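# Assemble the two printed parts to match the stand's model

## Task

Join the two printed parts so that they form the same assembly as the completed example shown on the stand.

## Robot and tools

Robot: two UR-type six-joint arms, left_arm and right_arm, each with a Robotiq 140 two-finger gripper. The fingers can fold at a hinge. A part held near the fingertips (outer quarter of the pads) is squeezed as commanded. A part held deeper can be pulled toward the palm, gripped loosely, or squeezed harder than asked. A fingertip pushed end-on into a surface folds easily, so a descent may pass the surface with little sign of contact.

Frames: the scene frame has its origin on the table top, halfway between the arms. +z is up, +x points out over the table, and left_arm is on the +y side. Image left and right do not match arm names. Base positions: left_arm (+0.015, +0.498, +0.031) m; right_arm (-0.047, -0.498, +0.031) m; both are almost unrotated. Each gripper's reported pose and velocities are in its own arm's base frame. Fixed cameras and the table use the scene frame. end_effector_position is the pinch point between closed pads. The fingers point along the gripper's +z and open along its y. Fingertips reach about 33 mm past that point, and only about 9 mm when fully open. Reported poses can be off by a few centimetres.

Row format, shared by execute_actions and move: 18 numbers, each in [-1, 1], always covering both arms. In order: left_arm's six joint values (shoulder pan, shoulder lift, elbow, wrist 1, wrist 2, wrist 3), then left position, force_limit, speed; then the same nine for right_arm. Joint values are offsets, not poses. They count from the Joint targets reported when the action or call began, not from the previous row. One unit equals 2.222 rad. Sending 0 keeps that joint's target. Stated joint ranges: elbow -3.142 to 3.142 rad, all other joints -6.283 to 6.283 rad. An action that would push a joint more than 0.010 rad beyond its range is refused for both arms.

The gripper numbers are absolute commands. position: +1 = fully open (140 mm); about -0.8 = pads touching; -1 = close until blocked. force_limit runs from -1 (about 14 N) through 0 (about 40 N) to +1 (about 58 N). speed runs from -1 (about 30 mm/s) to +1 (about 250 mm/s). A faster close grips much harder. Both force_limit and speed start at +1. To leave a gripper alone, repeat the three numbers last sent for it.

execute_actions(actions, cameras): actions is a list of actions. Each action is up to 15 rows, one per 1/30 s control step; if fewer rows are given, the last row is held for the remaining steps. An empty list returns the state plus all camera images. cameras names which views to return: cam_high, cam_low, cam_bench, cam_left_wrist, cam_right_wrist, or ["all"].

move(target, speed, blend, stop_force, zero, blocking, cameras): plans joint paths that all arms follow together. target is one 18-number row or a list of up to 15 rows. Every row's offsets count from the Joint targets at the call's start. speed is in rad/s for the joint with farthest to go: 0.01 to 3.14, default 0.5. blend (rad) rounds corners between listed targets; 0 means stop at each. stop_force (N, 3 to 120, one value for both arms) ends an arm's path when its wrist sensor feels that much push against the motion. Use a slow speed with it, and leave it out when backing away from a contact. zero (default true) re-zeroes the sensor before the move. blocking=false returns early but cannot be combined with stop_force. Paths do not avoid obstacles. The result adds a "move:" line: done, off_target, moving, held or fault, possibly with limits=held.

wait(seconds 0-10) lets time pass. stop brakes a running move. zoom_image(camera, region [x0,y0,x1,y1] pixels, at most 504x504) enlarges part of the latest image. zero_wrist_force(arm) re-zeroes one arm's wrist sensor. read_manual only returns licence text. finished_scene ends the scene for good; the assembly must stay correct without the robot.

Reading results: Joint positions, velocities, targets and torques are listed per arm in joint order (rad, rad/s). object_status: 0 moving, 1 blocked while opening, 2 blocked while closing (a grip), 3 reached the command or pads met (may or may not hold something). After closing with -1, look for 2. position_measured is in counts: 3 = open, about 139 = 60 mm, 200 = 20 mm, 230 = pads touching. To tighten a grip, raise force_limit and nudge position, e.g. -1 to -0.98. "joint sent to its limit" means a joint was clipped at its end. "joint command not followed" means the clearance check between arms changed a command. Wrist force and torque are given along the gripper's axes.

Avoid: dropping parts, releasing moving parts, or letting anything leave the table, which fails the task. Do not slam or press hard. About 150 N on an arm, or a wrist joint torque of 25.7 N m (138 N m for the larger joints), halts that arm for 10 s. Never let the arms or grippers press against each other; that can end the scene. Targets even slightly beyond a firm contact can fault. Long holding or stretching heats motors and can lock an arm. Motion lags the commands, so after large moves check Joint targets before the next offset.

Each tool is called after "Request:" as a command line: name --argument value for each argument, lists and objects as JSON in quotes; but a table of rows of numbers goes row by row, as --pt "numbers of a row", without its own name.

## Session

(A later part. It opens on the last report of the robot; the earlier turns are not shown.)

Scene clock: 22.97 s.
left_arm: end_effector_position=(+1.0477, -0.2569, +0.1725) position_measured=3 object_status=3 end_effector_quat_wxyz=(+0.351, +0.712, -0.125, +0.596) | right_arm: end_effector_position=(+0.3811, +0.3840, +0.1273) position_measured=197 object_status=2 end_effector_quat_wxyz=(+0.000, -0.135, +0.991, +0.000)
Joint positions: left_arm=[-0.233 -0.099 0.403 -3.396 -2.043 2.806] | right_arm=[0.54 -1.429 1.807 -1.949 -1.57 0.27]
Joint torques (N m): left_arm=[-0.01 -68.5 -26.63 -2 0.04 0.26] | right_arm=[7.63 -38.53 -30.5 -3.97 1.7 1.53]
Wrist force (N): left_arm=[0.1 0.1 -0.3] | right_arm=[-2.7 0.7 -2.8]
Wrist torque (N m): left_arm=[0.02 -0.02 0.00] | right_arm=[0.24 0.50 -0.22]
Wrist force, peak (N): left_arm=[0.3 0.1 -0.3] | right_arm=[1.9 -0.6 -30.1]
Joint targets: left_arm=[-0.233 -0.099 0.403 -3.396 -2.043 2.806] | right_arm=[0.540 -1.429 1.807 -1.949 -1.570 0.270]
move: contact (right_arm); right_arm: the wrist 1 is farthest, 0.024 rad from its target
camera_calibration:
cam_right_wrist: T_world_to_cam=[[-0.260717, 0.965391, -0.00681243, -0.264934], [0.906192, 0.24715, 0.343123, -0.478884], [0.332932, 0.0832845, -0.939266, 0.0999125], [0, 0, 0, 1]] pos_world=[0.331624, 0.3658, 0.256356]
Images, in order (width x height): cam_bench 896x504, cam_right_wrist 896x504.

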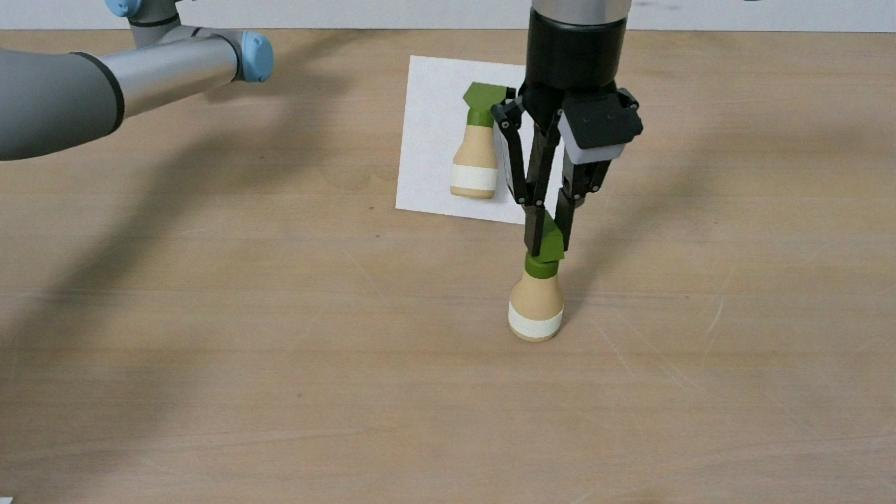

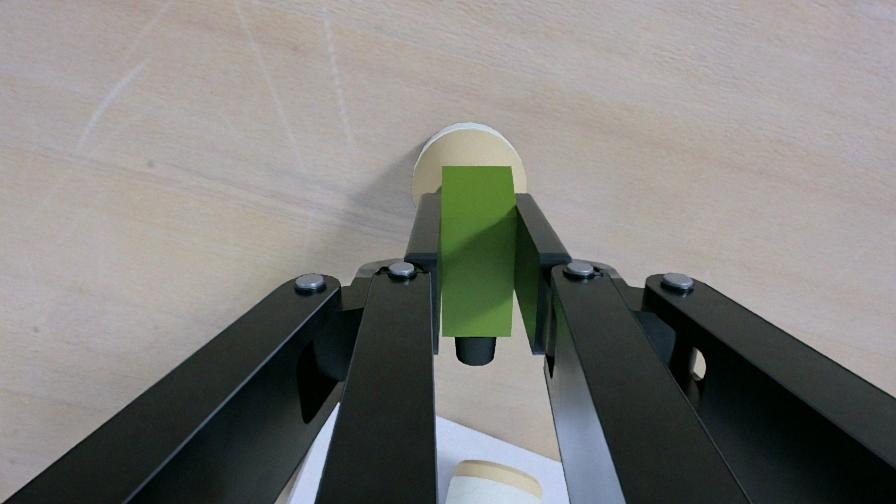

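Request:
move --target '[0,0,0,0,0,0,1,1,1,0,0.0037,0.0072,-0.0109,0,0,-1,0,-1]' --speed 0.02 --stop_force 30 --cameras '["cam_bench"]'

Request:
zoom_image --camera "cam_bench" --region '[490, 220, 610, 350]'

Scene clock: 24.40 s.
left_arm: end_effector_position=(+1.0477, -0.2569, +0.1725) position_measured=3 object_status=3 end_effector_quat_wxyz=(+0.351, +0.712, -0.125, +0.596) | right_arm: end_effector_position=(+0.3813, +0.3841, +0.1267) position_measured=197 object_status=2 end_effector_quat_wxyz=(+0.000, -0.135, +0.991, +0.000)
Joint positions: left_arm=[-0.233 -0.099 0.403 -3.396 -2.043 2.806] | right_arm=[0.54 -1.428 1.808 -1.951 -1.57 0.27]
Joint torques (N m): left_arm=[-0.14 -68 -27.38 -2.06 -0.01 0.27] | right_arm=[7.11 -28.95 -24.52 -0.92 1.65 1.67]
Wrist force (N): left_arm=[-0.2 0.0 -0.1] | right_arm=[-0.1 -0.7 -19.2]
Wrist torque (N m): left_arm=[0.00 0.05 -0.01] | right_arm=[0.32 0.45 -0.22]
Wrist force, peak (N): left_arm=[-0.1 0.3 -0.2] | right_arm=[3.1 -1.2 -34.4]
Joint targets: left_arm=[-0.233 -0.099 0.403 -3.396 -2.043 2.806] | right_arm=[0.540 -1.428 1.808 -1.952 -1.570 0.270]
move: contact (right_arm); right_arm: the wrist 1 is farthest, 0.022 rad from its target
Images, in order (width x height): cam_bench 896x504.

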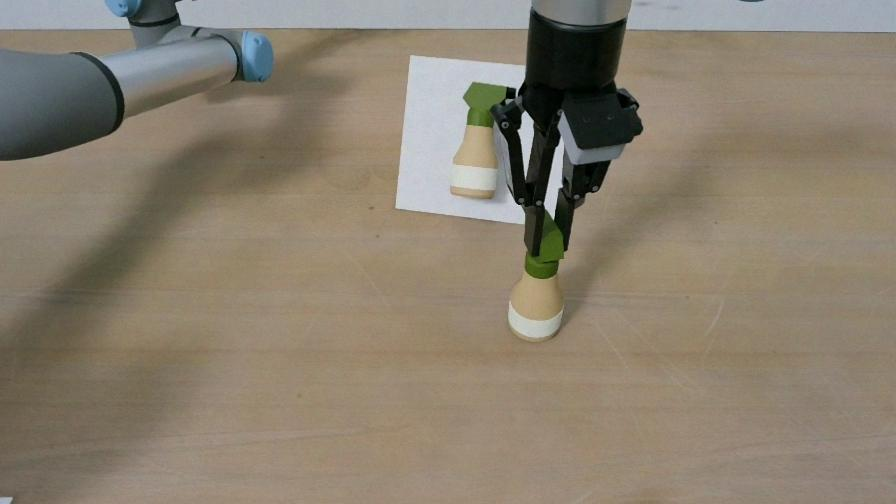

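Scaled by 3.877 from the camera's 896x504 image, which has a finer 1280x720 frame.

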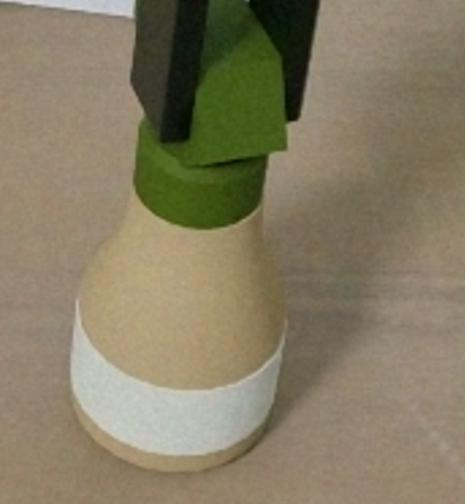

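Request:
move --pt "0 0 0 0 0 0 1 1 1 0 -0.0005 -0.0010 0.0015 0 0 -1 0 -1" --pt "0 0 0 0 0 0 1 1 1 0 -0.0005 -0.0010 0.0015 0 0 0.4 0 -1" --pt "0 0 0 0 0 0 1 1 1 0 -0.0162 -0.0459 0.0626 0 0 0.4 0 -1" --speed '[0.02,0.1,0.15]' --cameras '["cam_bench","cam_right_wrist","cam_high"]'

Request:
zoom_image --camera "cam_bench" --region '[460, 200, 620, 350]'

Scene clock: 29.33 s.
left_arm: end_effector_position=(+1.0477, -0.2569, +0.1725) position_measured=3 object_status=3 end_effector_quat_wxyz=(+0.351, +0.712, -0.125, +0.596) | right_arm: end_effector_position=(+0.3822, +0.3846, +0.1801) position_measured=78 object_status=3 end_effector_quat_wxyz=(+0.000, -0.135, +0.991, +0.000)
Joint positions: left_arm=[-0.233 -0.099 0.403 -3.396 -2.043 2.806] | right_arm=[0.54 -1.465 1.706 -1.812 -1.57 0.27]
Joint torques (N m): left_arm=[-0.06 -67.82 -27.39 -2 0 0.22] | right_arm=[7.84 -24.78 -17.46 -4.75 1.66 1.66]
Wrist force (N): left_arm=[0.1 -0.1 -0.1] | right_arm=[-2.3 0.9 -1.7]
Wrist torque (N m): left_arm=[-0.02 -0.02 0.00] | right_arm=[0.30 0.56 -0.21]
Wrist force, peak (N): left_arm=[0.1 0.5 -0.4] | right_arm=[0.2 -0.5 -19.3]
Joint targets: left_arm=[-0.233 -0.099 0.403 -3.396 -2.043 2.806] | right_arm=[0.540 -1.464 1.706 -1.812 -1.570 0.270]
move: done
camera_calibration:
cam_right_wrist: T_world_to_cam=[[-0.260694, 0.965397, -0.00687791, -0.264856], [0.906241, 0.247163, 0.342982, -0.498124], [0.332814, 0.0831804, -0.939317, 0.149183], [0, 0, 0, 1]] pos_world=[0.332724, 0.3664, 0.309156]
Images, in order (width x height): cam_high 896x504, cam_bench 896x504, cam_right_wrist 896x504.

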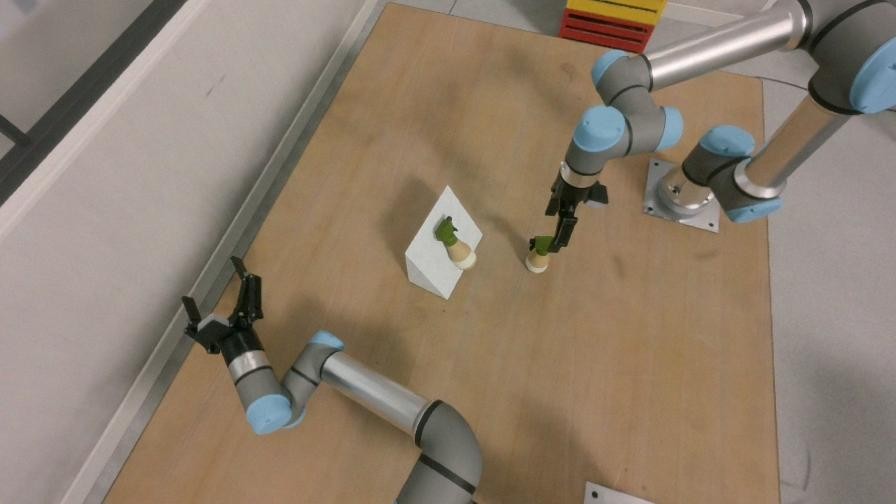

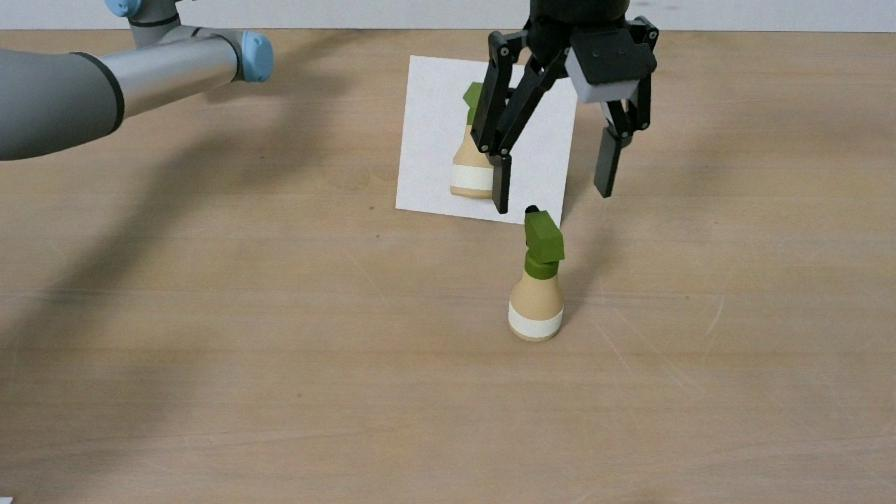

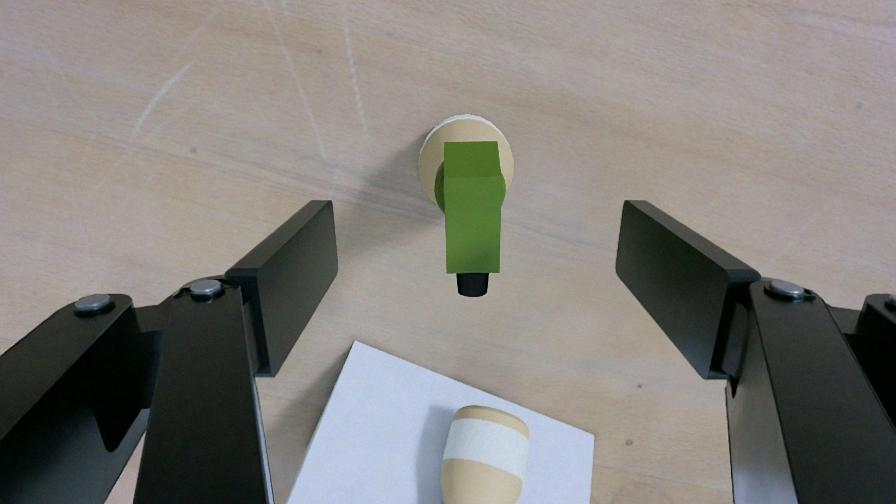

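Scaled by 3.150 from the camera's 896x504 image, which has a finer 1280x720 frame.

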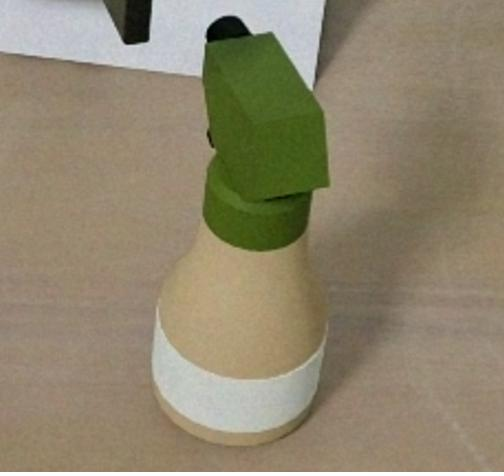

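Request:
finished_scene

The scene is finished: the task was done.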